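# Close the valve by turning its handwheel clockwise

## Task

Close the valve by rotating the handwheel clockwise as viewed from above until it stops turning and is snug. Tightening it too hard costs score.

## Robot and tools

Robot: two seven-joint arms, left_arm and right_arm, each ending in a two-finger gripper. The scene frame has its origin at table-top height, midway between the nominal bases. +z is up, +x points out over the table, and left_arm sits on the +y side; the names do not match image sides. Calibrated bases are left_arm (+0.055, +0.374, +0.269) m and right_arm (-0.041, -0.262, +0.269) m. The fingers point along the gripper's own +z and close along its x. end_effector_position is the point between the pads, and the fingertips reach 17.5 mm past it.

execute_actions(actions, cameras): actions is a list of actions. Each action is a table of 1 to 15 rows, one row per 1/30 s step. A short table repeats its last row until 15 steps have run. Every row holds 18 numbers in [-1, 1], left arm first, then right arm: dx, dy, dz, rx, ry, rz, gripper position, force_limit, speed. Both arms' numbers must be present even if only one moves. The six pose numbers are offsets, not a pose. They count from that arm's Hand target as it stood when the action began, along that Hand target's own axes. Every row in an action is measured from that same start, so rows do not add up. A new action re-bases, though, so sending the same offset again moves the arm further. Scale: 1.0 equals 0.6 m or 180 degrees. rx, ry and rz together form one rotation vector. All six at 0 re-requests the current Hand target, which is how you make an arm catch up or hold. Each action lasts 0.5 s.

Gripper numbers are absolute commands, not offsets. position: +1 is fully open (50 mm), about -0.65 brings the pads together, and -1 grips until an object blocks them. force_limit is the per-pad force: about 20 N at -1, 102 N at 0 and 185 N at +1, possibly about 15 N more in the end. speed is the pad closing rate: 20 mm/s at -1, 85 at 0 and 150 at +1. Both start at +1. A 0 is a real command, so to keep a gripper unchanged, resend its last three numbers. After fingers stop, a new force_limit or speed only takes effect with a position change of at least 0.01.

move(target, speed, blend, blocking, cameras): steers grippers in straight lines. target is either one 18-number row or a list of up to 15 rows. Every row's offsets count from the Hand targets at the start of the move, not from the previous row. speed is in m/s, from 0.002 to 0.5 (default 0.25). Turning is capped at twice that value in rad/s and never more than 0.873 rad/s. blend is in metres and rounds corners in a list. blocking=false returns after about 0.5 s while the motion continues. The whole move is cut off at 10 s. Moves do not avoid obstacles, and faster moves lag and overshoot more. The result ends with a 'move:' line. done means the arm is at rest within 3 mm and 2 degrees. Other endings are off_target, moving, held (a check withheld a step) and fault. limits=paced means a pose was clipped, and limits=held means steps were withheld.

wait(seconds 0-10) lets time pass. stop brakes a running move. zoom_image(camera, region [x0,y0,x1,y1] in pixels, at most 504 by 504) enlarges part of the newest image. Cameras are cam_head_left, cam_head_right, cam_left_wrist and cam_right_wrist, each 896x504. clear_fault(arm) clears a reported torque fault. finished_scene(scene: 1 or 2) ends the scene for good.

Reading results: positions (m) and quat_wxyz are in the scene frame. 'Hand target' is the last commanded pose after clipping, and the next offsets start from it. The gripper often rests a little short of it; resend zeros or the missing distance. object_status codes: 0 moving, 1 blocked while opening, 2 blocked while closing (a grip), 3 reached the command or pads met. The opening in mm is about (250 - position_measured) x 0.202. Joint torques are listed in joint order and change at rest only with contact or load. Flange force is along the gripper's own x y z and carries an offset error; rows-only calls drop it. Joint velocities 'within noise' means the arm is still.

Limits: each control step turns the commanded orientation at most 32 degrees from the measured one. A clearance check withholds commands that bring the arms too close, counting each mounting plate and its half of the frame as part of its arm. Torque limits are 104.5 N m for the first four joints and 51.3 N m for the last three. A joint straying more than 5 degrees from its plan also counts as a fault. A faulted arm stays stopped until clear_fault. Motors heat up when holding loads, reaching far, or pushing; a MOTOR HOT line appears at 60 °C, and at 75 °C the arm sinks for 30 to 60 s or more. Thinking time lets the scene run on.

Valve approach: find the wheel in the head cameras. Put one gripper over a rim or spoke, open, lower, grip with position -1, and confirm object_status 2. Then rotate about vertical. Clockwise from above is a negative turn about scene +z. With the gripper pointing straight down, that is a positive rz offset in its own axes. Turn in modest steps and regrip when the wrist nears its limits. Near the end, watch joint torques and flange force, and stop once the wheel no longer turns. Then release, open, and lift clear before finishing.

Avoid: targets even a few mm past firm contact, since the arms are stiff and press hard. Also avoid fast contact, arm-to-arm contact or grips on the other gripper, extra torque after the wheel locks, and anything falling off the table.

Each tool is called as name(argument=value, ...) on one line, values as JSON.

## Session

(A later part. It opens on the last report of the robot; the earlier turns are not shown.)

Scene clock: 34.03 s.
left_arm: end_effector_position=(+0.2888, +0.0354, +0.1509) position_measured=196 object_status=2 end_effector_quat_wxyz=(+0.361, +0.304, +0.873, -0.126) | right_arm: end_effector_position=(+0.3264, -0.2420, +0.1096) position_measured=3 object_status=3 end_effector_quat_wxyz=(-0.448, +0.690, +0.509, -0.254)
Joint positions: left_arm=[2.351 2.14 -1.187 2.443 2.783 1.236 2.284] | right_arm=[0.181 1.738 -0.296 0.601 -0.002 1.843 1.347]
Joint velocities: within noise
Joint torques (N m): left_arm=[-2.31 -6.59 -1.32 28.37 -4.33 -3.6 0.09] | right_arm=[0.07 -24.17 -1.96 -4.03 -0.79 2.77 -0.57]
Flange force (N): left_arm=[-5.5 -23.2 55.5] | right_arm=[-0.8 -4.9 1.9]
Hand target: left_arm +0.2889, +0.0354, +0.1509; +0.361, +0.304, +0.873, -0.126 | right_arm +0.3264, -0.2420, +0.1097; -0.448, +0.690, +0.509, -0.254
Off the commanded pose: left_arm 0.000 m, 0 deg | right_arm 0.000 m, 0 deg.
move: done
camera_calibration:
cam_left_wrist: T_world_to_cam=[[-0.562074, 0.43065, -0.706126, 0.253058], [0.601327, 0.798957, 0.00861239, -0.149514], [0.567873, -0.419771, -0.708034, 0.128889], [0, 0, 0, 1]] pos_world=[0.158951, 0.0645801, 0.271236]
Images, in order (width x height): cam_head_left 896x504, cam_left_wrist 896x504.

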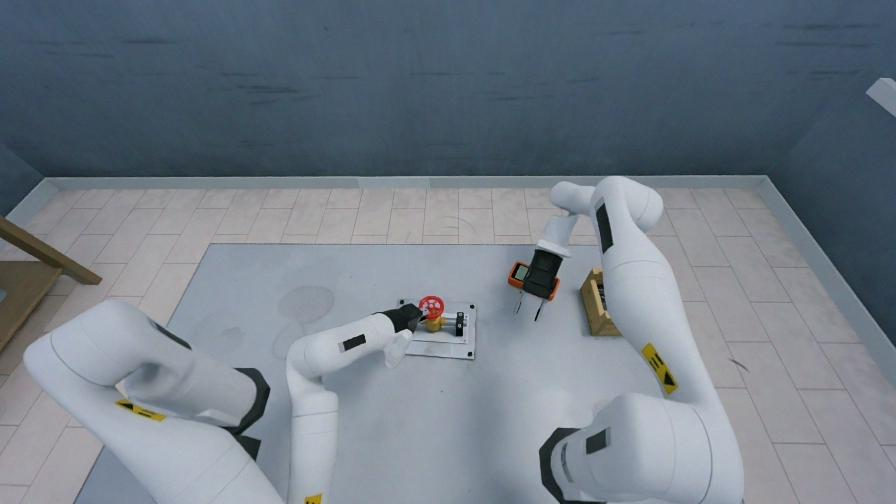

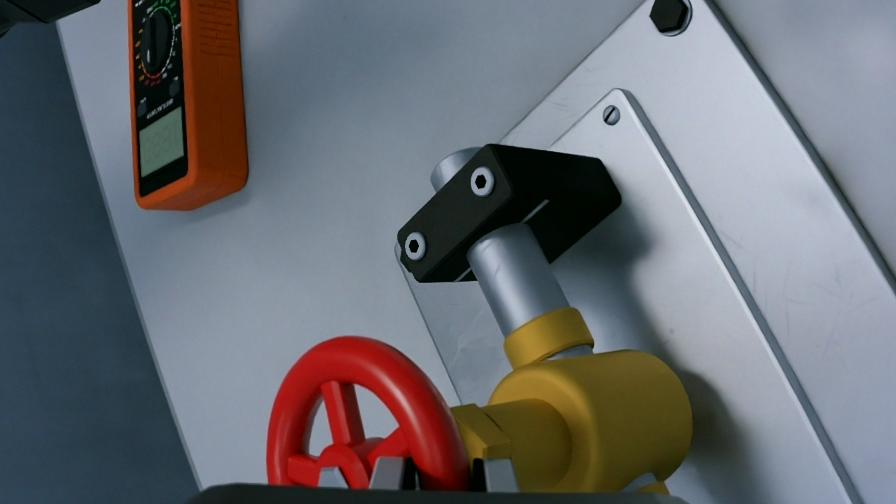

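move(target=[[0,0,0,0,0,0,0,0,1,0,0,0,0,0,0,1,1,1],[0,0,-0.1,0,0,0,0,0,1,0,0,0,0,0,0,1,1,1]], speed=0.12, cameras=["cam_left_wrist"])

Scene clock: 36.33 s.
left_arm: end_effector_position=(+0.2557, +0.0608, +0.1926) position_measured=152 object_status=3 end_effector_quat_wxyz=(+0.367, +0.297, +0.875, -0.109) | right_arm: end_effector_position=(+0.3264, -0.2420, +0.1096) position_measured=3 object_status=3 end_effector_quat_wxyz=(-0.448, +0.690, +0.509, -0.254)
Joint positions: left_arm=[2.457 2.042 -1.243 2.578 2.63 1.226 2.302] | right_arm=[0.181 1.738 -0.296 0.601 -0.002 1.843 1.347]
Joint velocities: within noise
Joint torques (N m): left_arm=[-0.35 -9.39 -6.48 4.72 1.54 -1.29 -0.13] | right_arm=[0.16 -24.21 -1.93 -4.04 -0.8 2.76 -0.55]
Flange force (N): left_arm=[2.7 -2.4 -3.4] | right_arm=[-0.6 -4.6 1.8]
Hand target: left_arm +0.2556, +0.0618, +0.1933; +0.361, +0.304, +0.873, -0.126 | right_arm +0.3264, -0.2420, +0.1096; -0.448, +0.690, +0.509, -0.254
Off the commanded pose: left_arm 0.001 m, 2 deg | right_arm 0.000 m, 0 deg.
joint sent to its limit (left arm) — joint 4 (elbow), upper limit, where the elbow is as bent as it goes. The joint targets still meet the commanded pose.
move: done
camera_calibration:
cam_left_wrist: T_world_to_cam=[[-0.561185, 0.430089, -0.707173, 0.252972], [0.578784, 0.814678, 0.036171, -0.150702], [0.591675, -0.389002, -0.706114, 0.179644], [0, 0, 0, 1]] pos_world=[0.122897, 0.0838547, 0.311195]
Images, in order (width x height): cam_left_wrist 896x504.

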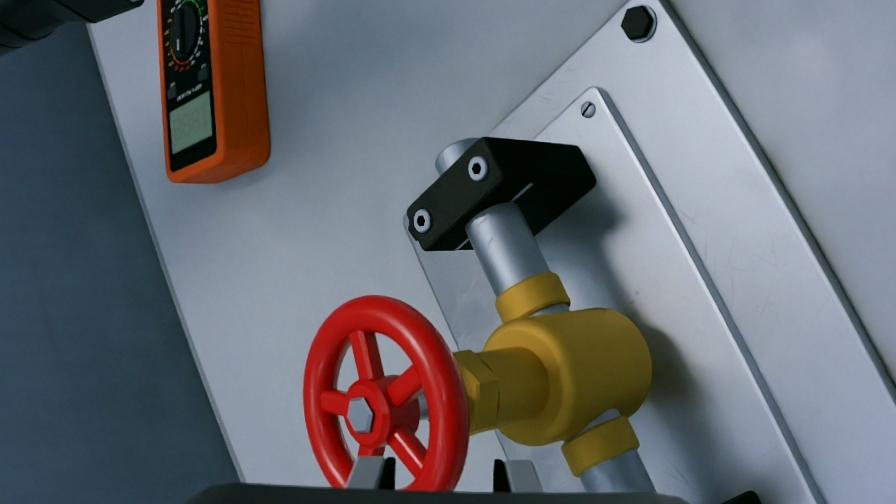

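move(target=[-0.1883,0.075,-0.0167,0,0.25,0,0,0,1,0,0,0,0,0,0,1,1,1], speed=0.12, cameras=["cam_left_wrist","cam_head_left"])

Scene clock: 42.53 s.
left_arm: end_effector_position=(+0.3407, +0.0517, +0.2802) position_measured=152 object_status=3 end_effector_quat_wxyz=(+0.000, +0.329, +0.944, +0.000) | right_arm: end_effector_position=(+0.3264, -0.2420, +0.1096) position_measured=3 object_status=3 end_effector_quat_wxyz=(-0.448, +0.690, +0.509, -0.254)
Joint positions: left_arm=[1.589 1.498 -1.719 1.875 1.446 1.683 2.161] | right_arm=[0.181 1.738 -0.296 0.601 -0.002 1.843 1.347]
Joint velocities: within noise
Joint torques (N m): left_arm=[-0.29 -17.47 -9.18 -2.6 -0.07 0.45 -0.17] | right_arm=[0.08 -24.17 -1.93 -4.02 -0.75 2.75 -0.58]
Flange force (N): left_arm=[5.1 -0.4 0.4] | right_arm=[-0.7 -4.7 1.7]
Hand target: left_arm +0.3407, +0.0517, +0.2802; +0.000, +0.329, +0.944, +0.000 | right_arm +0.3264, -0.2420, +0.1097; -0.448, +0.690, +0.509, -0.254
Off the commanded pose: left_arm 0.000 m, 0 deg | right_arm 0.000 m, 0 deg.
move: done
camera_calibration:
cam_left_wrist: T_world_to_cam=[[-0.790764, 0.61212, 0.00129089, 0.236761], [0.611966, 0.790514, 0.024172, -0.202301], [0.0137757, 0.0199043, -0.999707, 0.44566], [0, 0, 0, 1]] pos_world=[0.304884, 0.00612544, 0.450114]
Images, in order (width x height): cam_head_left 896x504, cam_left_wrist 896x504.

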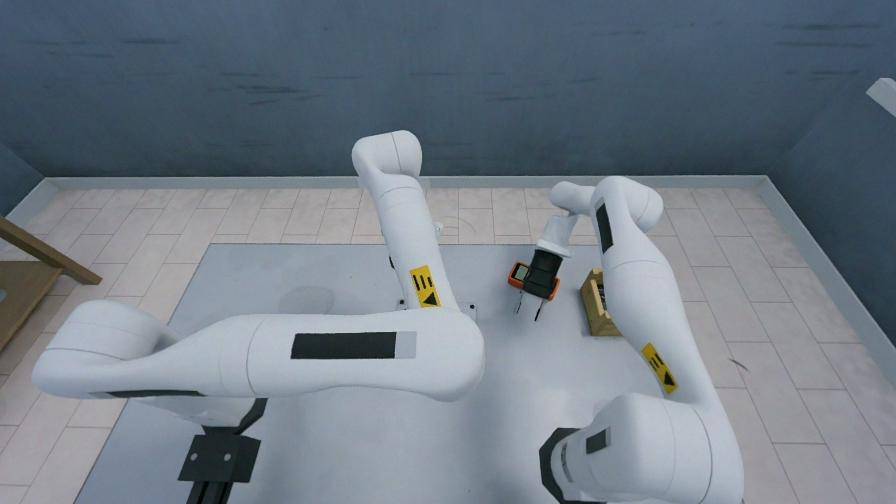

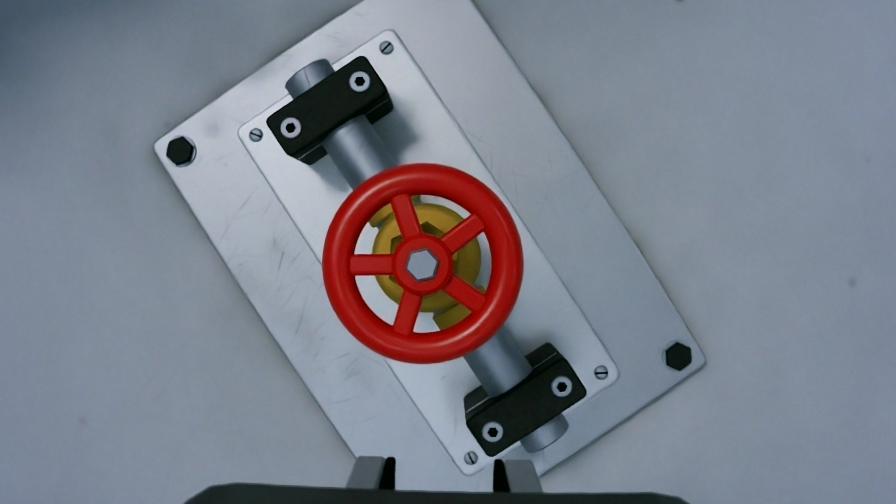

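move(target=[0.0289,0.0531,0.145,0.1557,-0.2159,0.3760,0,0,1,0,0,0,0,0,0,1,1,1], speed=0.15, cameras=["cam_left_wrist","cam_head_left"])

Scene clock: 48.53 s.
left_arm: end_effector_position=(+0.3469, +0.0875, +0.1933) position_measured=152 object_status=3 end_effector_quat_wxyz=(+0.219, +0.757, +0.530, -0.314) | right_arm: end_effector_position=(+0.3264, -0.2420, +0.1096) position_measured=3 object_status=3 end_effector_quat_wxyz=(-0.448, +0.690, +0.509, -0.254)
Joint positions: left_arm=[0.936 1.662 -1.259 2.008 1.87 2.099 0.111] | right_arm=[0.181 1.738 -0.296 0.601 -0.002 1.843 1.347]
Joint velocities: within noise
Joint torques (N m): left_arm=[-0.14 -17.38 -6.18 0.2 0.07 2.82 -0.14] | right_arm=[0.12 -24.18 -1.91 -4.01 -0.76 2.76 -0.56]
Flange force (N): left_arm=[-3.1 -2.6 1.2] | right_arm=[-0.6 -4.6 1.7]
Hand target: left_arm +0.3469, +0.0875, +0.1933; +0.219, +0.757, +0.530, -0.314 | right_arm +0.3264, -0.2420, +0.1097; -0.448, +0.690, +0.509, -0.254
Off the commanded pose: left_arm 0.000 m, 0 deg | right_arm 0.000 m, 0 deg.
joint sent to its limit (left arm) — joint 6 (wrist pitch), upper limit. The joint targets still meet the commanded pose.
move: done
camera_calibration:
cam_left_wrist: T_world_to_cam=[[0.230593, 0.669333, -0.706272, -0.00264631], [0.948, -0.318171, 0.00798546, -0.248719], [-0.21937, -0.671387, -0.707896, 0.442889], [0, 0, 0, 1]] pos_world=[0.333552, 0.219986, 0.313636]
Images, in order (width x height): cam_head_left 896x504, cam_left_wrist 896x504.

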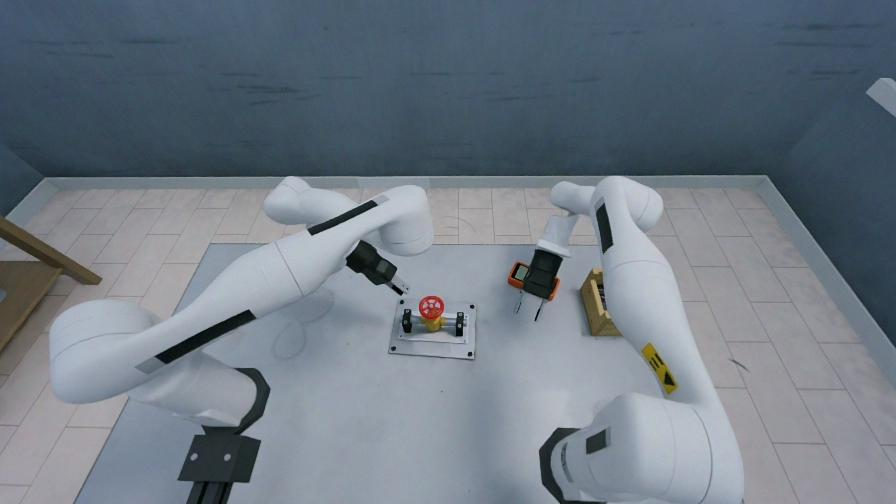

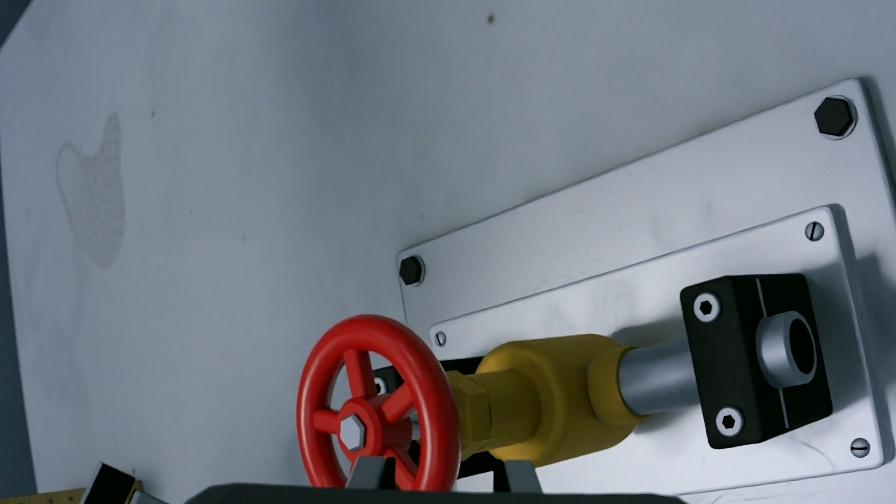

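move(target=[-0.1446,0.0107,-0.0604,-0.1557,0.2159,-0.3760,0,0,1,0,0,0,0,0,0,1,1,1], speed=0.2, cameras=[])

move(target=[0.1217,-0.0750,0.1448,0,-0.25,0,0,0,1,0,0,0,0,0,0,1,1,1], speed=0.15, cameras=[])

move(target=[[-0.00576,-0.04617,0.00576,-0.07856,0,-0.07856,0,0,1,0,0,0,0,0,0,1,1,1],[-0.02234,-0.08678,0.02234,-0.1571,0,-0.1571,0,0,1,0,0,0,0,0,0,1,1,1],[-0.04775,-0.11691,0.04775,-0.2357,0,-0.2357,0,0,1,0,0,0,0,0,0,1,1,1],[-0.06284,-0.12686,0.06284,-0.2750,0,-0.2750,0,0,1,0,0,0,0,0,0,1,1,1]], speed=0.2, cameras=["cam_head_left"])

Scene clock: 53.60 s.
left_arm: end_effector_position=(+0.3407, +0.0517, +0.2802) position_measured=152 object_status=3 end_effector_quat_wxyz=(+0.000, +0.329, +0.944, +0.000) | right_arm: end_effector_position=(+0.3264, -0.2420, +0.1096) position_measured=3 object_status=3 end_effector_quat_wxyz=(-0.448, +0.690, +0.509, -0.254)
Joint positions: left_arm=[1.594 1.431 -1.646 1.875 1.405 1.593 2.172] | right_arm=[0.181 1.738 -0.296 0.601 -0.002 1.843 1.347]
Joint velocities: within noise
Joint torques (N m): left_arm=[-0.22 -17.42 -9.12 -2.96 -0.09 0.44 -0.19] | right_arm=[0.09 -24.18 -1.89 -4.03 -0.79 2.75 -0.58]
Flange force (N): left_arm=[5.0 -0.3 0.4] | right_arm=[-0.8 -4.7 1.7]
Hand target: left_arm +0.3407, +0.0517, +0.2802; +0.000, +0.329, +0.944, +0.000 | right_arm +0.3264, -0.2420, +0.1096; -0.448, +0.690, +0.509, -0.254
Off the commanded pose: left_arm 0.000 m, 0 deg | right_arm 0.000 m, 0 deg.
move: done
No camera images: "cameras" was empty.

Scene clock: 56.97 s.
left_arm: end_effector_position=(+0.2556, +0.0609, +0.1927) position_measured=152 object_status=3 end_effector_quat_wxyz=(+0.367, +0.297, +0.875, -0.108) | right_arm: end_effector_position=(+0.3264, -0.2420, +0.1096) position_measured=3 object_status=3 end_effector_quat_wxyz=(-0.448, +0.690, +0.509, -0.254)
Joint positions: left_arm=[2.43 1.986 -1.199 2.578 2.672 1.191 2.223] | right_arm=[0.181 1.738 -0.296 0.601 -0.002 1.843 1.347]
Joint velocities: within noise
Joint torques (N m): left_arm=[-0.37 -9.65 -6.64 4.7 1.64 -1.17 -0.14] | right_arm=[0.09 -24.18 -1.98 -4.01 -0.81 2.76 -0.54]
Flange force (N): left_arm=[2.6 -2.9 -3.7] | right_arm=[-0.7 -4.6 1.7]
Hand target: left_arm +0.2555, +0.0619, +0.1934; +0.361, +0.304, +0.873, -0.126 | right_arm +0.3264, -0.2420, +0.1097; -0.448, +0.690, +0.509, -0.254
Off the commanded pose: left_arm 0.001 m, 2 deg | right_arm 0.000 m, 0 deg.
joint sent to its limit (left arm) — joint 4 (elbow), upper limit, where the elbow is as bent as it goes. The joint targets still meet the commanded pose.
move: done
No camera images: "cameras" was empty.

Scene clock: 60.63 s.
left_arm: end_effector_position=(+0.2499, -0.0309, +0.1933) position_measured=152 object_status=3 end_effector_quat_wxyz=(+0.368, -0.251, +0.889, +0.104) | right_arm: end_effector_position=(+0.3264, -0.2420, +0.1096) position_measured=3 object_status=3 end_effector_quat_wxyz=(-0.448, +0.690, +0.509, -0.254)
Joint positions: left_arm=[1.7 1.218 -0.263 1.485 2.625 -0.963 2.5] | right_arm=[0.181 1.738 -0.296 0.601 -0.002 1.843 1.347]
Joint velocities: within noise
Joint torques (N m): left_arm=[-0.31 -21.78 -3.97 -4.33 -1.28 -1.58 -0.14] | right_arm=[0.16 -24.16 -1.95 -4.02 -0.77 2.74 -0.58]
Flange force (N): left_arm=[-3.1 5.4 -0.6] | right_arm=[-0.6 -4.6 1.6]
Hand target: left_arm +0.2499, -0.0309, +0.1933; +0.368, -0.251, +0.889, +0.104 | right_arm +0.3264, -0.2420, +0.1097; -0.448, +0.690, +0.509, -0.254
Off the commanded pose: left_arm 0.000 m, 0 deg | right_arm 0.000 m, 0 deg.
move: done
Images, in order (width x height): cam_head_left 896x504.

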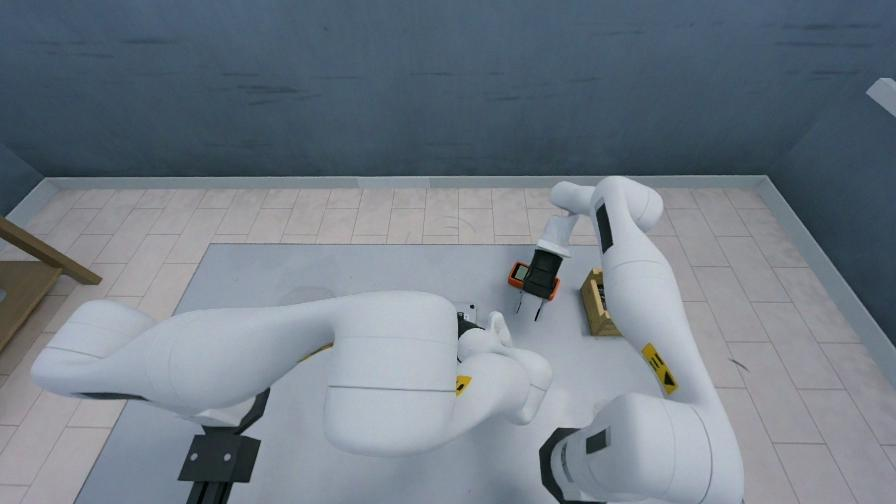

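move(target=[-0.2183,0.0412,0.0702,0.1341,0.2250,0.3238,0,0,1,0,0,0,0,0,0,1,1,1], speed=0.15, cameras=[])

Scene clock: 65.70 s.
left_arm: end_effector_position=(+0.3413, +0.0542, +0.2562) position_measured=152 object_status=3 end_effector_quat_wxyz=(+0.000, +0.259, +0.966, +0.000) | right_arm: end_effector_position=(+0.3264, -0.2420, +0.1096) position_measured=3 object_status=3 end_effector_quat_wxyz=(-0.448, +0.690, +0.509, -0.254)
Joint positions: left_arm=[0.456 0.815 0.521 1.932 2.419 -0.598 0.928] | right_arm=[0.181 1.738 -0.296 0.601 -0.002 1.843 1.347]
Joint velocities: within noise
Joint torques (N m): left_arm=[-0.26 -17.47 3.28 -5.44 -0.04 0.4 -0.27] | right_arm=[0.11 -24.19 -1.87 -4.01 -0.77 2.74 -0.61]
Flange force (N): left_arm=[4.9 -0.1 -1.5] | right_arm=[-0.7 -4.5 1.6]
Hand target: left_arm +0.3413, +0.0542, +0.2562; +0.000, +0.259, +0.966, +0.000 | right_arm +0.3264, -0.2420, +0.1097; -0.448, +0.690, +0.509, -0.254
Off the commanded pose: left_arm 0.000 m, 0 deg | right_arm 0.000 m, 0 deg.
move: done
No camera images: "cameras" was empty.

move(target=[0.0196,0.0526,0.1053,0.1740,-0.2073,0.4200,0,0,1,0,0,0,0,0,0,1,1,1], speed=0.2, cameras=["cam_left_wrist","cam_head_left"])

Scene clock: 70.37 s.
left_arm: end_effector_position=(+0.3469, +0.0874, +0.1930) position_measured=152 object_status=3 end_effector_quat_wxyz=(+0.219, +0.757, +0.530, -0.314) | right_arm: end_effector_position=(+0.3264, -0.2420, +0.1096) position_measured=3 object_status=3 end_effector_quat_wxyz=(-0.448, +0.690, +0.509, -0.254)
Joint positions: left_arm=[0.117 1.106 0.013 2.035 1.33 0.762 0.005] | right_arm=[0.181 1.738 -0.296 0.601 -0.002 1.843 1.347]
Joint velocities: within noise
Joint torques (N m): left_arm=[-0.14 -17.55 2.37 -0.62 -0.12 2.85 -0.14] | right_arm=[0.12 -24.14 -1.93 -3.99 -0.75 2.74 -0.56]
Flange force (N): left_arm=[-3.8 -3.7 -0.3] | right_arm=[-0.6 -4.5 1.5]
Hand target: left_arm +0.3469, +0.0874, +0.1930; +0.219, +0.757, +0.530, -0.314 | right_arm +0.3264, -0.2420, +0.1097; -0.448, +0.690, +0.509, -0.254
Off the commanded pose: left_arm 0.000 m, 0 deg | right_arm 0.000 m, 0 deg.
move: done
camera_calibration:
cam_left_wrist: T_world_to_cam=[[0.231118, 0.668844, -0.706564, -0.00285982], [0.947732, -0.318965, 0.00806765, -0.248575], [-0.219973, -0.671497, -0.707604, 0.442833], [0, 0, 0, 1]] pos_world=[0.333655, 0.219987, 0.313335]
Images, in order (width x height): cam_head_left 896x504, cam_left_wrist 896x504.

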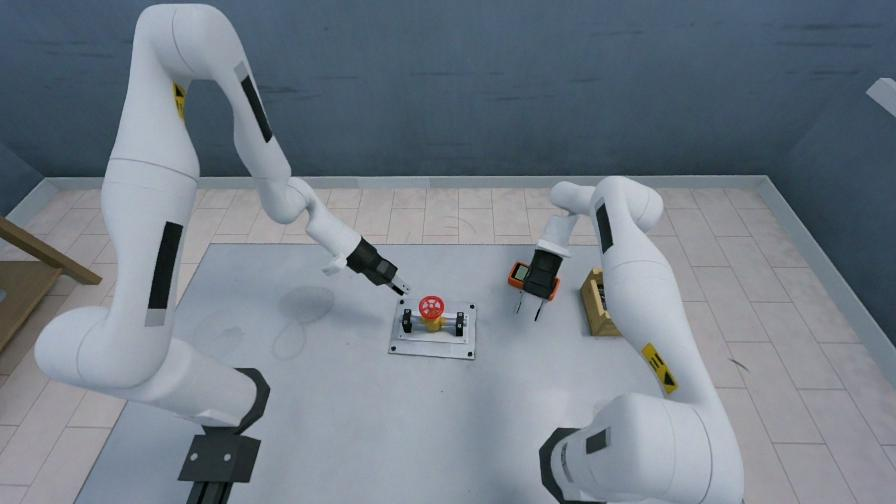

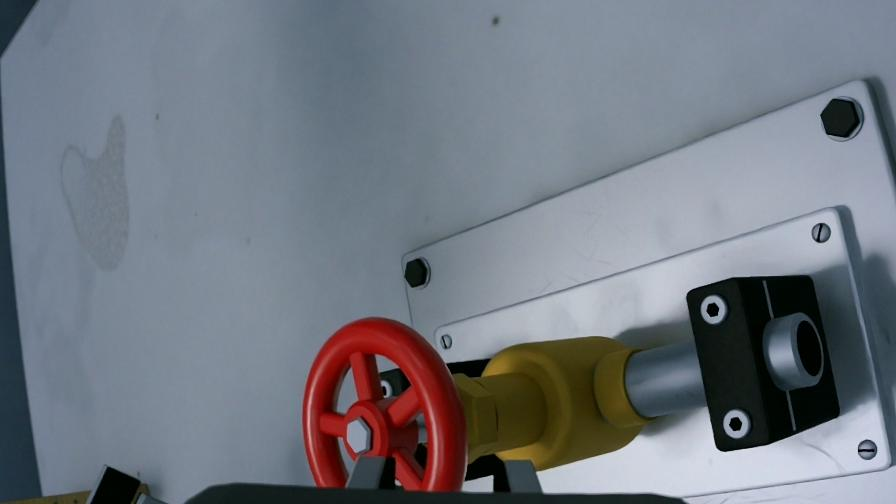

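move(target=[[0,0,0.085,0,0,0,0,0,1,0,0,0,0,0,0,1,1,1],[0,0,0.1,0,0,0,0,0,1,0,0,0,0,0,0,1,1,1]], speed=[0.12,0.04], cameras=["cam_left_wrist"])

move(target=[0,0,0,0,0,0,-1,-0.9,-1,0,0,0,0,0,0,1,1,1], cameras=["cam_left_wrist"])

Scene clock: 71.80 s.
left_arm: end_effector_position=(+0.3323, +0.0476, +0.1506) position_measured=152 object_status=3 end_effector_quat_wxyz=(+0.219, +0.757, +0.530, -0.314) | right_arm: end_effector_position=(+0.3264, -0.2420, +0.1096) position_measured=3 object_status=3 end_effector_quat_wxyz=(-0.448, +0.690, +0.509, -0.254)
Joint positions: left_arm=[0.18 1.224 0.075 1.999 1.497 0.694 -0.106] | right_arm=[0.181 1.738 -0.296 0.601 -0.002 1.843 1.347]
Joint velocities: within noise
Joint torques (N m): left_arm=[-0.15 -17.9 3.09 0.02 -0.25 2.84 -0.19] | right_arm=[0.08 -24.21 -1.98 -4.05 -0.8 2.76 -0.55]
Flange force (N): left_arm=[-3.7 -2.7 -1.2] | right_arm=[-0.8 -4.8 1.9]
Hand target: left_arm +0.3323, +0.0476, +0.1506; +0.219, +0.757, +0.530, -0.314 | right_arm +0.3264, -0.2420, +0.1096; -0.448, +0.690, +0.509, -0.254
Off the commanded pose: left_arm 0.000 m, 0 deg | right_arm 0.000 m, 0 deg.
move: done
camera_calibration:
cam_left_wrist: T_world_to_cam=[[0.231118, 0.668844, -0.706564, -0.00291756], [0.947732, -0.318965, 0.00806765, -0.247185], [-0.219973, -0.671497, -0.707604, 0.382845], [0, 0, 0, 1]] pos_world=[0.319155, 0.180187, 0.270835]
Images, in order (width x height): cam_left_wrist 896x504.

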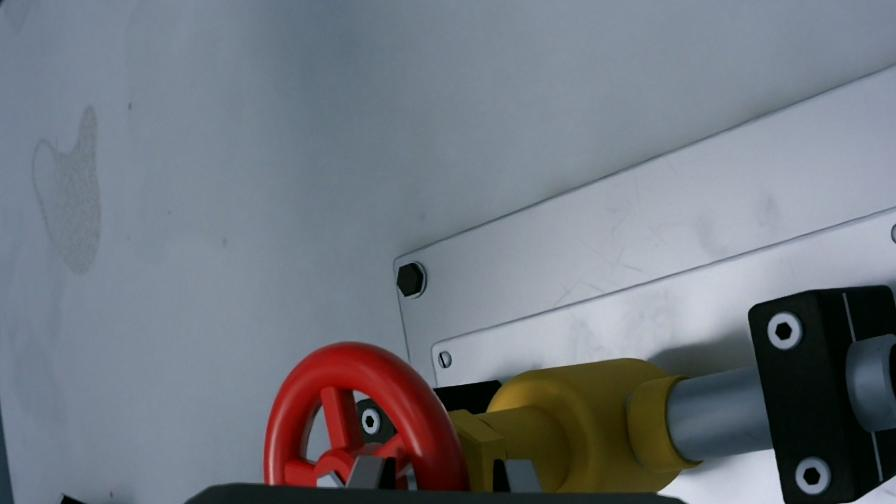

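Scene clock: 72.40 s.
left_arm: end_effector_position=(+0.3323, +0.0475, +0.1506) position_measured=191 object_status=0 end_effector_quat_wxyz=(+0.219, +0.757, +0.529, -0.314) | right_arm: end_effector_position=(+0.3264, -0.2420, +0.1096) position_measured=3 object_status=3 end_effector_quat_wxyz=(-0.448, +0.690, +0.509, -0.254)
Joint positions: left_arm=[0.18 1.224 0.075 1.999 1.497 0.694 -0.106] | right_arm=[0.181 1.738 -0.296 0.601 -0.002 1.843 1.347]
Joint velocities: within noise
Joint torques (N m): left_arm=[-0.39 -17.36 2.02 -0.53 -0.24 1.94 -0.29] | right_arm=[0.14 -24.22 -1.92 -3.97 -0.81 2.75 -0.56]
Flange force (N): left_arm=[-6.0 -3.4 -2.4] | right_arm=[-0.6 -4.1 1.4]
Hand target: left_arm +0.3323, +0.0476, +0.1506; +0.219, +0.757, +0.530, -0.314 | right_arm +0.3264, -0.2420, +0.1097; -0.448, +0.690, +0.509, -0.254
Off the commanded pose: left_arm 0.000 m, 0 deg | right_arm 0.000 m, 0 deg.
move: done
camera_calibration:
cam_left_wrist: T_world_to_cam=[[0.231182, 0.668752, -0.706629, -0.00281396], [0.947691, -0.319088, 0.0080639, -0.247086], [-0.220084, -0.67153, -0.707538, 0.382779], [0, 0, 0, 1]] pos_world=[0.319055, 0.180088, 0.270835]
Images, in order (width x height): cam_left_wrist 896x504.

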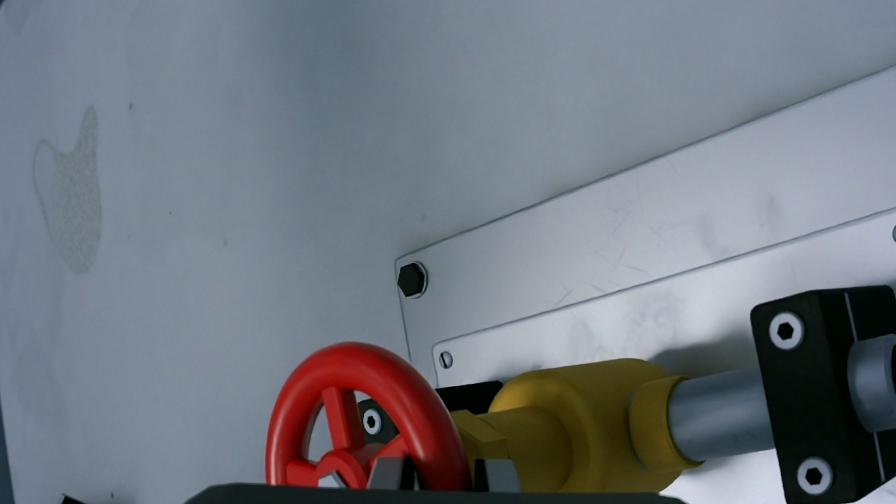

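move(target=[[0,0,0,0,0,0,-0.97,0,-1,0,0,0,0,0,0,1,1,1],[-0.00069,0.01117,0.00069,0.03928,0,0.03928,-0.97,0,-1,0,0,0,0,0,0,1,1,1],[-0.00274,0.0220,0.00274,0.07856,0,0.07856,-0.97,0,-1,0,0,0,0,0,0,1,1,1],[-0.00609,0.03217,0.00609,0.11785,0,0.11785,-0.97,0,-1,0,0,0,0,0,0,1,1,1]], speed=0.15, blend=0.002, cameras=["cam_left_wrist"])

Scene clock: 75.43 s.
left_arm: end_effector_position=(+0.3487, +0.0361, +0.1506) position_measured=199 object_status=2 end_effector_quat_wxyz=(+0.130, +0.868, +0.316, -0.360) | right_arm: end_effector_position=(+0.3264, -0.2420, +0.1096) position_measured=3 object_status=3 end_effector_quat_wxyz=(-0.448, +0.690, +0.509, -0.254)
Joint positions: left_arm=[0.387 1.266 -0.073 1.528 0.863 1.036 0.319] | right_arm=[0.181 1.738 -0.296 0.601 -0.002 1.843 1.347]
Joint velocities: within noise
Joint torques (N m): left_arm=[2.32 -17.28 2.13 -7.64 2.49 -1.95 -0.1] | right_arm=[0.09 -24.23 -1.89 -4.02 -0.81 2.76 -0.55]
Flange force (N): left_arm=[-14.8 -16.8 -15.8] | right_arm=[-0.7 -4.5 1.7]
Hand target: left_arm +0.3487, +0.0361, +0.1506; +0.130, +0.868, +0.316, -0.360 | right_arm +0.3264, -0.2420, +0.1096; -0.448, +0.690, +0.509, -0.254
Off the commanded pose: left_arm 0.000 m, 0 deg | right_arm 0.000 m, 0 deg.
move: done; blend cut to 0 m at target 1
camera_calibration:
cam_left_wrist: T_world_to_cam=[[0.53436, 0.463528, -0.706825, -0.0972458], [0.661278, -0.750098, 0.00802001, -0.150832], [-0.52647, -0.471694, -0.707343, 0.478354], [0, 0, 0, 1]] pos_world=[0.403545, 0.157574, 0.270834]
Images, in order (width x height): cam_left_wrist 896x504.

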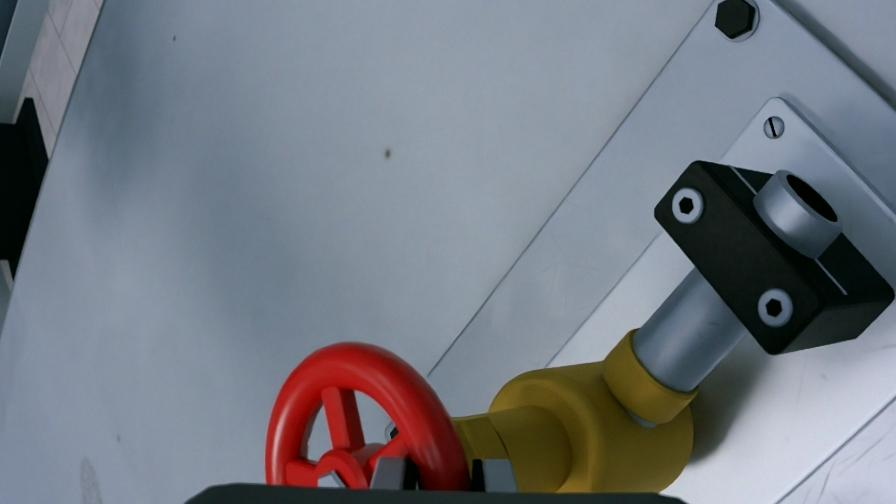

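move(target=[[-0.00069,0.01117,0.00069,0.03928,0,0.03928,-0.97,0,-1,0,0,0,0,0,0,1,1,1],[-0.00274,0.0220,0.00274,0.07856,0,0.07856,-0.97,0,-1,0,0,0,0,0,0,1,1,1],[-0.00609,0.03217,0.00609,0.11785,0,0.11785,-0.97,0,-1,0,0,0,0,0,0,1,1,1],[-0.01064,0.04135,0.01064,0.15713,0,0.15713,-0.97,0,-1,0,0,0,0,0,0,1,1,1]], speed=0.15, blend=0.002, cameras=["cam_left_wrist","cam_head_left"])

Scene clock: 78.50 s.
left_arm: end_effector_position=(+0.3577, +0.0113, +0.1505) position_measured=199 object_status=2 end_effector_quat_wxyz=(+0.000, +0.924, -0.001, -0.383) | right_arm: end_effector_position=(+0.3264, -0.2420, +0.1096) position_measured=3 object_status=3 end_effector_quat_wxyz=(-0.448, +0.690, +0.509, -0.254)
Joint positions: left_arm=[0.606 1.466 -0.102 0.857 0.469 1.547 0.36] | right_arm=[0.181 1.738 -0.296 0.601 -0.002 1.843 1.347]
Joint velocities: within noise
Joint torques (N m): left_arm=[2.84 -18.56 1.63 -11.32 2.63 -6.22 -0.06] | right_arm=[0.08 -24.14 -1.99 -4.01 -0.8 2.78 -0.58]
Flange force (N): left_arm=[-32.6 -21.7 -10.0] | right_arm=[-0.8 -4.8 1.8]
Hand target: left_arm +0.3577, +0.0113, +0.1505; +0.000, +0.924, -0.001, -0.383 | right_arm +0.3264, -0.2420, +0.1096; -0.448, +0.690, +0.509, -0.254
Off the commanded pose: left_arm 0.000 m, 0 deg | right_arm 0.000 m, 0 deg.
move: done
camera_calibration:
cam_left_wrist: T_world_to_cam=[[0.707185, 0.0112558, -0.706939, -0.147276], [0.0244161, -0.999666, 0.00850809, 0.0551207], [-0.706607, -0.0232775, -0.707223, 0.530692], [0, 0, 0, 1]] pos_world=[0.477796, 0.0691132, 0.270733]
Images, in order (width x height): cam_head_left 896x504, cam_left_wrist 896x504.

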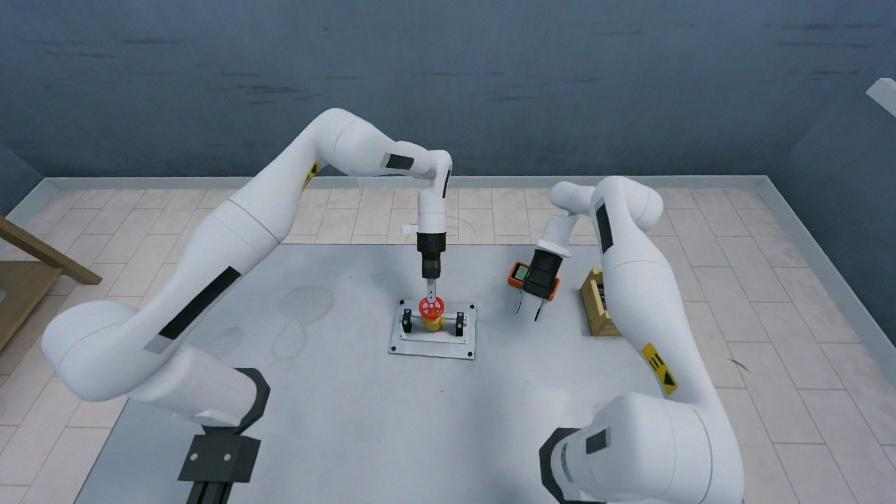

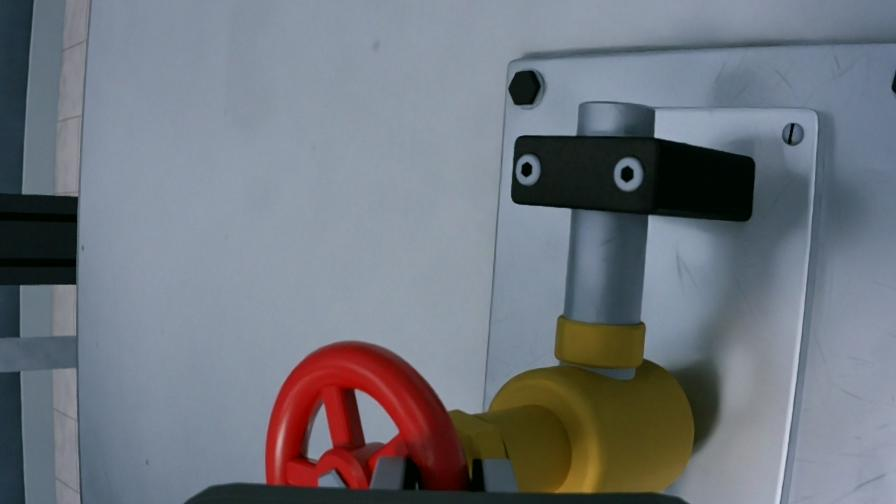

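move(target=[[-0.00149,0.01117,0.00069,0.03928,0,0.03928,-0.97,0,-1,0,0,0,0,0,0,1,1,1],[-0.00354,0.0220,0.00274,0.07856,0,0.07856,-0.97,0,-1,0,0,0,0,0,0,1,1,1],[-0.00689,0.03217,0.00609,0.11785,0,0.11785,-0.97,0,-1,0,0,0,0,0,0,1,1,1]], speed=0.15, blend=0.002, cameras=["cam_left_wrist","cam_head_left"])

Scene clock: 81.23 s.
left_arm: end_effector_position=(+0.3521, -0.0080, +0.1509) position_measured=199 object_status=2 end_effector_quat_wxyz=(-0.099, +0.892, -0.240, -0.370) | right_arm: end_effector_position=(+0.3264, -0.2420, +0.1096) position_measured=3 object_status=3 end_effector_quat_wxyz=(-0.448, +0.690, +0.509, -0.254)
Joint positions: left_arm=[0.777 1.681 -0.113 0.299 0.269 1.938 0.207] | right_arm=[0.181 1.738 -0.296 0.601 -0.002 1.843 1.347]
Joint velocities: within noise
Joint torques (N m): left_arm=[5.68 -21.17 4 -10.83 3.8 -4.96 -0.11] | right_arm=[0.14 -24.18 -1.94 -4.04 -0.76 2.73 -0.56]
Flange force (N): left_arm=no reading | right_arm=[-0.7 -4.7 1.7]
Hand target: left_arm +0.3521, -0.0080, +0.1509; -0.099, +0.892, -0.240, -0.370 | right_arm +0.3264, -0.2420, +0.1096; -0.448, +0.690, +0.509, -0.254
Off the commanded pose: left_arm 0.000 m, 0 deg | right_arm 0.000 m, 0 deg.
move: done
camera_calibration:
cam_left_wrist: T_world_to_cam=[[0.617978, -0.343942, -0.706971, -0.114288], [-0.47875, -0.877909, 0.00861831, 0.214092], [-0.62362, 0.333136, -0.70719, 0.500114], [0, 0, 0, 1]] pos_world=[0.485005, -0.017961, 0.271033]
Images, in order (width x height): cam_head_left 896x504, cam_left_wrist 896x504.

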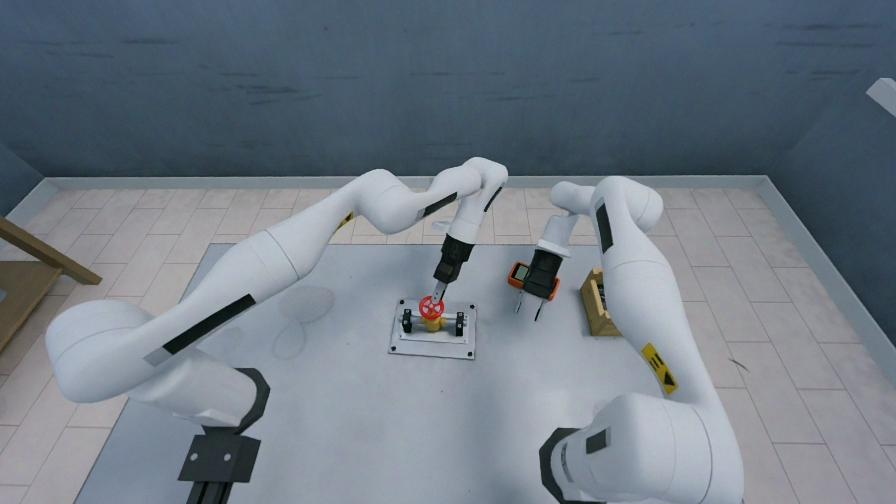

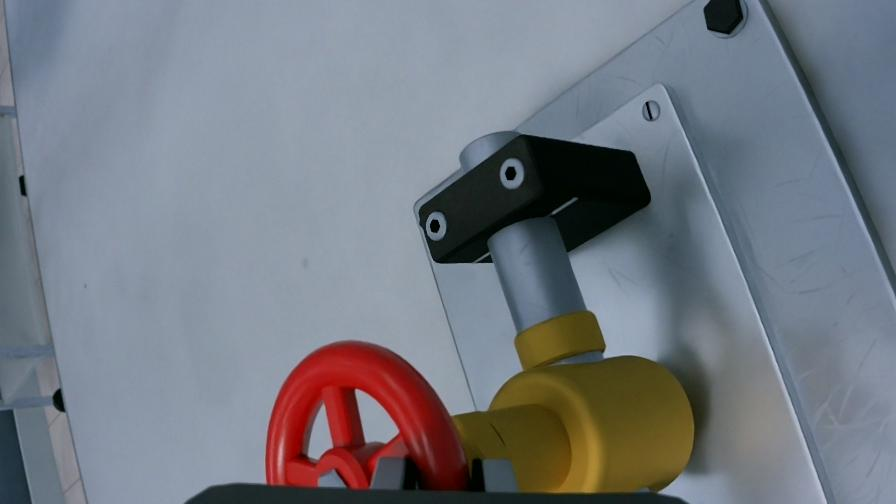

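move(target=[[0,0,0,0,0,0,0,0,1,0,0,0,0,0,0,1,1,1],[0.0013,0,-0.0417,0,0,0,0,0,1,0,0,0,0,0,0,1,1,1]], speed=0.12, cameras=["cam_left_wrist"])

move(target=[[-0.0089,-0.0469,0.0089,-0.11785,0,-0.11785,0,0,1,0,0,0,0,0,0,1,1,1],[-0.0332,-0.0812,0.0332,-0.2357,0,-0.2357,0,0,1,0,0,0,0,0,0,1,1,1],[-0.0663,-0.0938,0.0663,-0.3535,0,-0.3535,0,0,1,0,0,0,0,0,0,1,1,1],[-0.0995,-0.0812,0.0995,-0.4714,0,-0.4714,0,0,1,0,0,0,0,0,0,1,1,1],[-0.1199,-0.0551,0.1199,-0.5657,0,-0.5657,0,0,1,0,0,0,0,0,0,1,1,1]], speed=0.3, blend=0.003, cameras=["cam_left_wrist","cam_head_left"])

Scene clock: 83.50 s.
left_arm: end_effector_position=(+0.3674, -0.0166, +0.1682) position_measured=152 object_status=3 end_effector_quat_wxyz=(-0.095, +0.895, -0.240, -0.363) | right_arm: end_effector_position=(+0.3264, -0.2420, +0.1096) position_measured=3 object_status=3 end_effector_quat_wxyz=(-0.448, +0.690, +0.509, -0.254)
Joint positions: left_arm=[0.757 1.762 -0.098 0.035 0.271 2.099 0.253] | right_arm=[0.181 1.738 -0.296 0.601 -0.002 1.843 1.347]
Joint velocities: within noise
Joint torques (N m): left_arm=[-0.08 -27.25 0.59 -8.64 0.41 2.72 -0.13] | right_arm=[0.09 -24.18 -1.96 -4 -0.79 2.75 -0.53]
Flange force (N): left_arm=no reading | right_arm=[-0.7 -4.5 1.5]
Hand target: left_arm +0.3679, -0.0171, +0.1680; -0.099, +0.892, -0.240, -0.370 | right_arm +0.3264, -0.2420, +0.1096; -0.448, +0.690, +0.509, -0.254
Off the commanded pose: left_arm 0.001 m, 1 deg | right_arm 0.000 m, 0 deg.
elbow stopped short (left arm): the move would have taken joint 4 (elbow) straighter than the controller allows.
move: done
camera_calibration:
cam_left_wrist: T_world_to_cam=[[0.627552, -0.349478, -0.695732, -0.119938], [-0.475738, -0.879496, 0.0126681, 0.211827], [-0.616321, 0.323037, -0.718189, 0.523814], [0, 0, 0, 1]] pos_world=[0.498879, -0.0248258, 0.290069]
Images, in order (width x height): cam_left_wrist 896x504.

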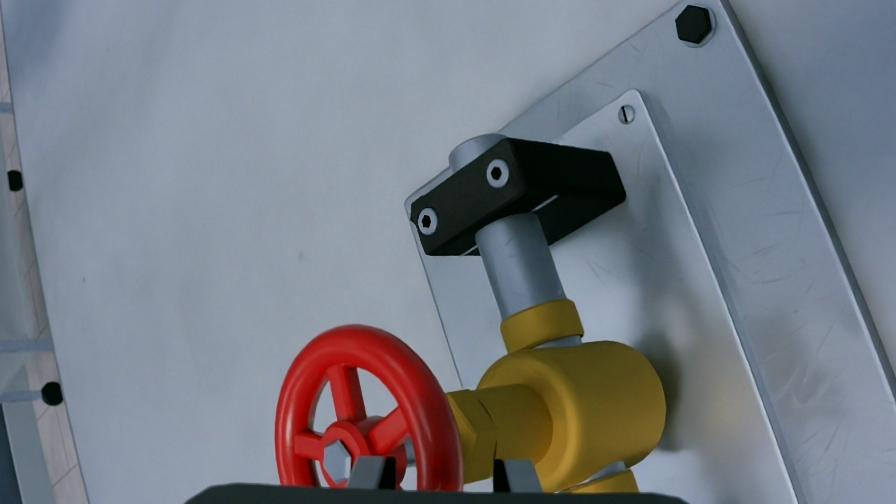

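Scene clock: 88.27 s.
left_arm: end_effector_position=(+0.2965, +0.0625, +0.1681) position_measured=152 object_status=3 end_effector_quat_wxyz=(+0.321, +0.504, +0.775, -0.209) | right_arm: end_effector_position=(+0.3264, -0.2420, +0.1096) position_measured=3 object_status=3 end_effector_quat_wxyz=(-0.448, +0.690, +0.509, -0.254)
Joint positions: left_arm=[0.297 1.494 0.176 2.574 2.738 1.465 -0.747] | right_arm=[0.181 1.738 -0.296 0.601 -0.002 1.843 1.347]
Joint velocities: within noise
Joint torques (N m): left_arm=[-0.25 -14.27 2.9 4.92 -1.67 2.19 -0.14] | right_arm=[0.07 -24.17 -1.95 -4.02 -0.81 2.73 -0.55]
Flange force (N): left_arm=[-4.9 -0.1 -1.1] | right_arm=[-0.8 -4.6 1.6]
Hand target: left_arm +0.2965, +0.0625, +0.1681; +0.321, +0.504, +0.775, -0.209 | right_arm +0.3264, -0.2420, +0.1097; -0.448, +0.690, +0.509, -0.254
Off the commanded pose: left_arm 0.000 m, 0 deg | right_arm 0.000 m, 0 deg.
move: done
camera_calibration:
cam_left_wrist: T_world_to_cam=[[-0.298486, 0.641882, -0.706324, 0.166575], [0.903265, 0.429005, 0.00815358, -0.242162], [0.30825, -0.635564, -0.707842, 0.238479], [0, 0, 0, 1]] pos_world=[0.194946, 0.148536, 0.288436]
Images, in order (width x height): cam_head_left 896x504, cam_left_wrist 896x504.

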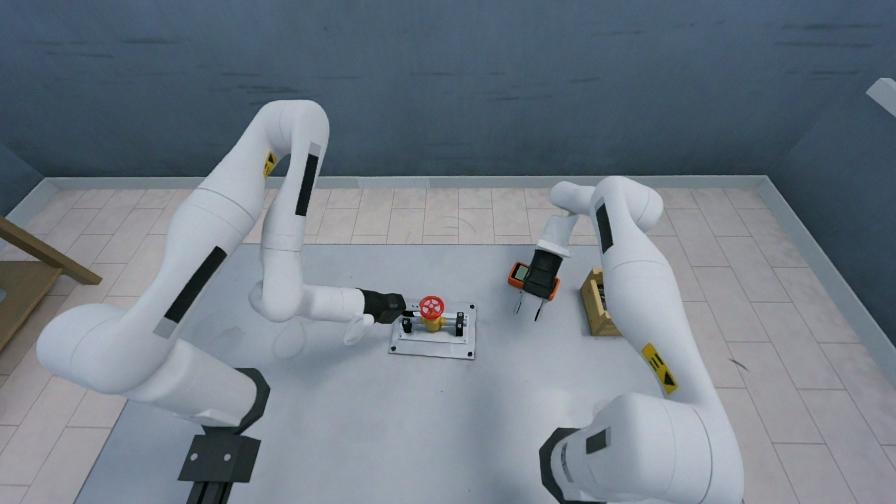

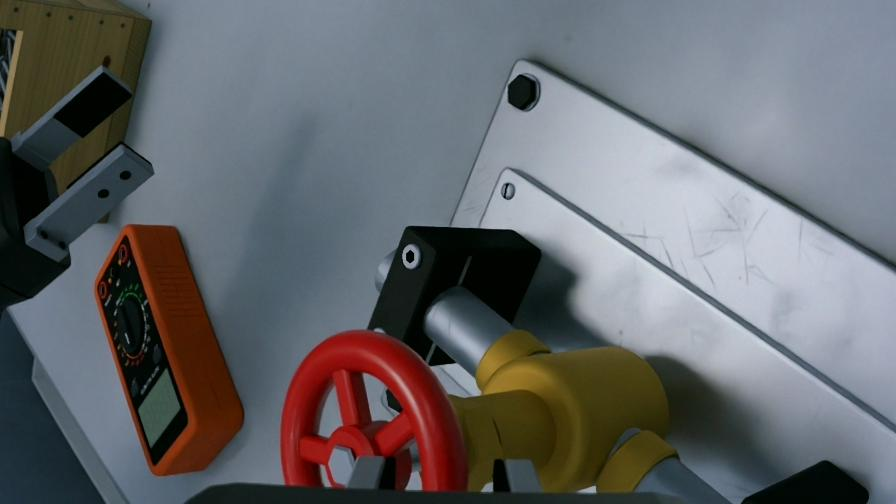

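move(target=[[0,0,0.0417,0,0,0,0,0,1,0,0,0,0,0,0,1,1,1],[0,0,0.0417,0,0,0,-1,0,-1,0,0,0,0,0,0,1,1,1]], speed=0.06, cameras=["cam_left_wrist"])

move(target=[[-0.00069,0.01117,0.00069,0.03928,0,0.03928,-1,0,-1,0,0,0,0,0,0,1,1,1],[-0.00274,0.0220,0.00274,0.07856,0,0.07856,-1,0,-1,0,0,0,0,0,0,1,1,1],[-0.00609,0.03217,0.00609,0.11785,0,0.11785,-1,0,-1,0,0,0,0,0,0,1,1,1],[-0.01064,0.04135,0.01064,0.15713,0,0.15713,-1,0,-1,0,0,0,0,0,0,1,1,1]], speed=0.15, blend=0.002, cameras=["cam_left_wrist"])

Scene clock: 90.33 s.
left_arm: end_effector_position=(+0.3036, +0.0462, +0.1504) position_measured=200 object_status=2 end_effector_quat_wxyz=(+0.321, +0.504, +0.775, -0.209) | right_arm: end_effector_position=(+0.3264, -0.2420, +0.1096) position_measured=3 object_status=3 end_effector_quat_wxyz=(-0.448, +0.690, +0.509, -0.254)
Joint positions: left_arm=[0.325 1.502 0.204 2.5 2.772 1.41 -0.719] | right_arm=[0.181 1.738 -0.296 0.601 -0.002 1.843 1.347]
Joint velocities: within noise
Joint torques (N m): left_arm=[0.2 -12.88 1.5 3.95 -0.76 1.02 -0.69] | right_arm=[0.13 -24.17 -1.89 -4.05 -0.76 2.73 -0.56]
Flange force (N): left_arm=[-8.5 -0.3 -5.7] | right_arm=[-0.7 -4.8 1.7]
Hand target: left_arm +0.3036, +0.0463, +0.1504; +0.321, +0.504, +0.775, -0.209 | right_arm +0.3264, -0.2420, +0.1096; -0.448, +0.690, +0.509, -0.254
Off the commanded pose: left_arm 0.000 m, 0 deg | right_arm 0.000 m, 0 deg.
move: done
camera_calibration:
cam_left_wrist: T_world_to_cam=[[-0.298466, 0.641841, -0.706369, 0.166604], [0.903278, 0.428978, 0.00812323, -0.241472], [0.308231, -0.635624, -0.707797, 0.213465], [0, 0, 0, 1]] pos_world=[0.202046, 0.132336, 0.270736]
Images, in order (width x height): cam_left_wrist 896x504.

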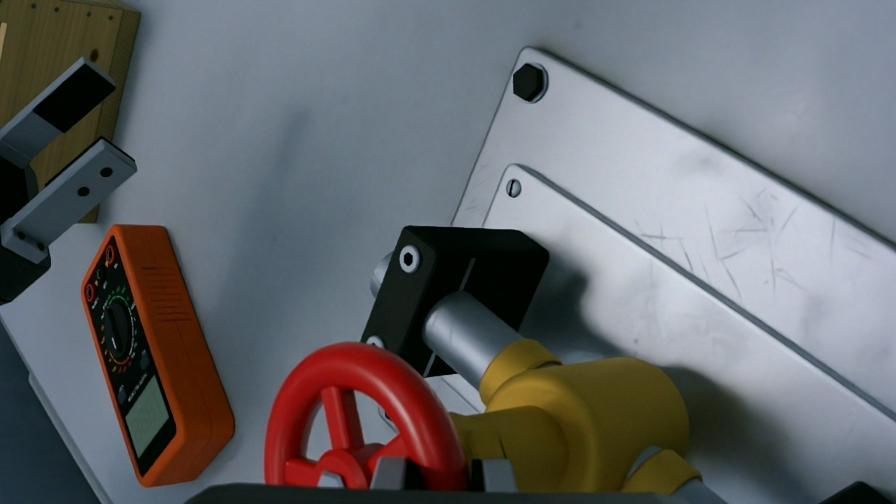

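Scene clock: 93.17 s.
left_arm: end_effector_position=(+0.3300, +0.0481, +0.1504) position_measured=200 object_status=2 end_effector_quat_wxyz=(+0.230, +0.738, +0.556, -0.306) | right_arm: end_effector_position=(+0.3264, -0.2420, +0.1096) position_measured=3 object_status=3 end_effector_quat_wxyz=(-0.448, +0.690, +0.509, -0.254)
Joint positions: left_arm=[0.065 1.25 0.215 2.06 1.623 0.561 -0.243] | right_arm=[0.181 1.738 -0.296 0.601 -0.002 1.843 1.347]
Joint velocities: within noise
Joint torques (N m): left_arm=[5.16 -14.64 9.73 -4.24 0.61 4.74 -0.48] | right_arm=[0.13 -24.22 -1.84 -4.01 -0.76 2.76 -0.53]
Flange force (N): left_arm=[0.3 -11.0 -26.0] | right_arm=[-0.5 -4.4 1.6]
Hand target: left_arm +0.3300, +0.0481, +0.1504; +0.230, +0.738, +0.556, -0.306 | right_arm +0.3264, -0.2420, +0.1096; -0.448, +0.690, +0.509, -0.254
Off the commanded pose: left_arm 0.000 m, 0 deg | right_arm 0.000 m, 0 deg.
move: done
camera_calibration:
cam_left_wrist: T_world_to_cam=[[0.18379, 0.683402, -0.706529, 0.0120457], [0.967722, -0.251891, 0.00808894, -0.254612], [-0.172441, -0.68521, -0.707638, 0.367512], [0, 0, 0, 1]] pos_world=[0.307553, 0.179456, 0.270635]
Images, in order (width x height): cam_left_wrist 896x504.

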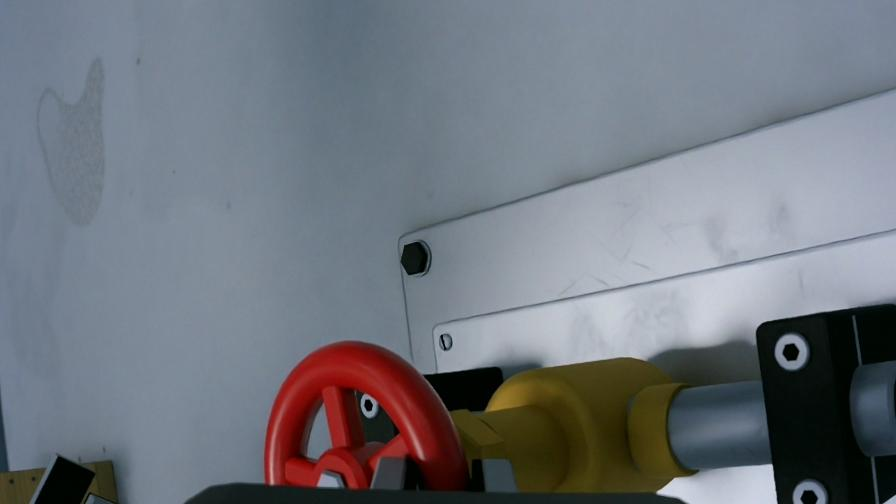

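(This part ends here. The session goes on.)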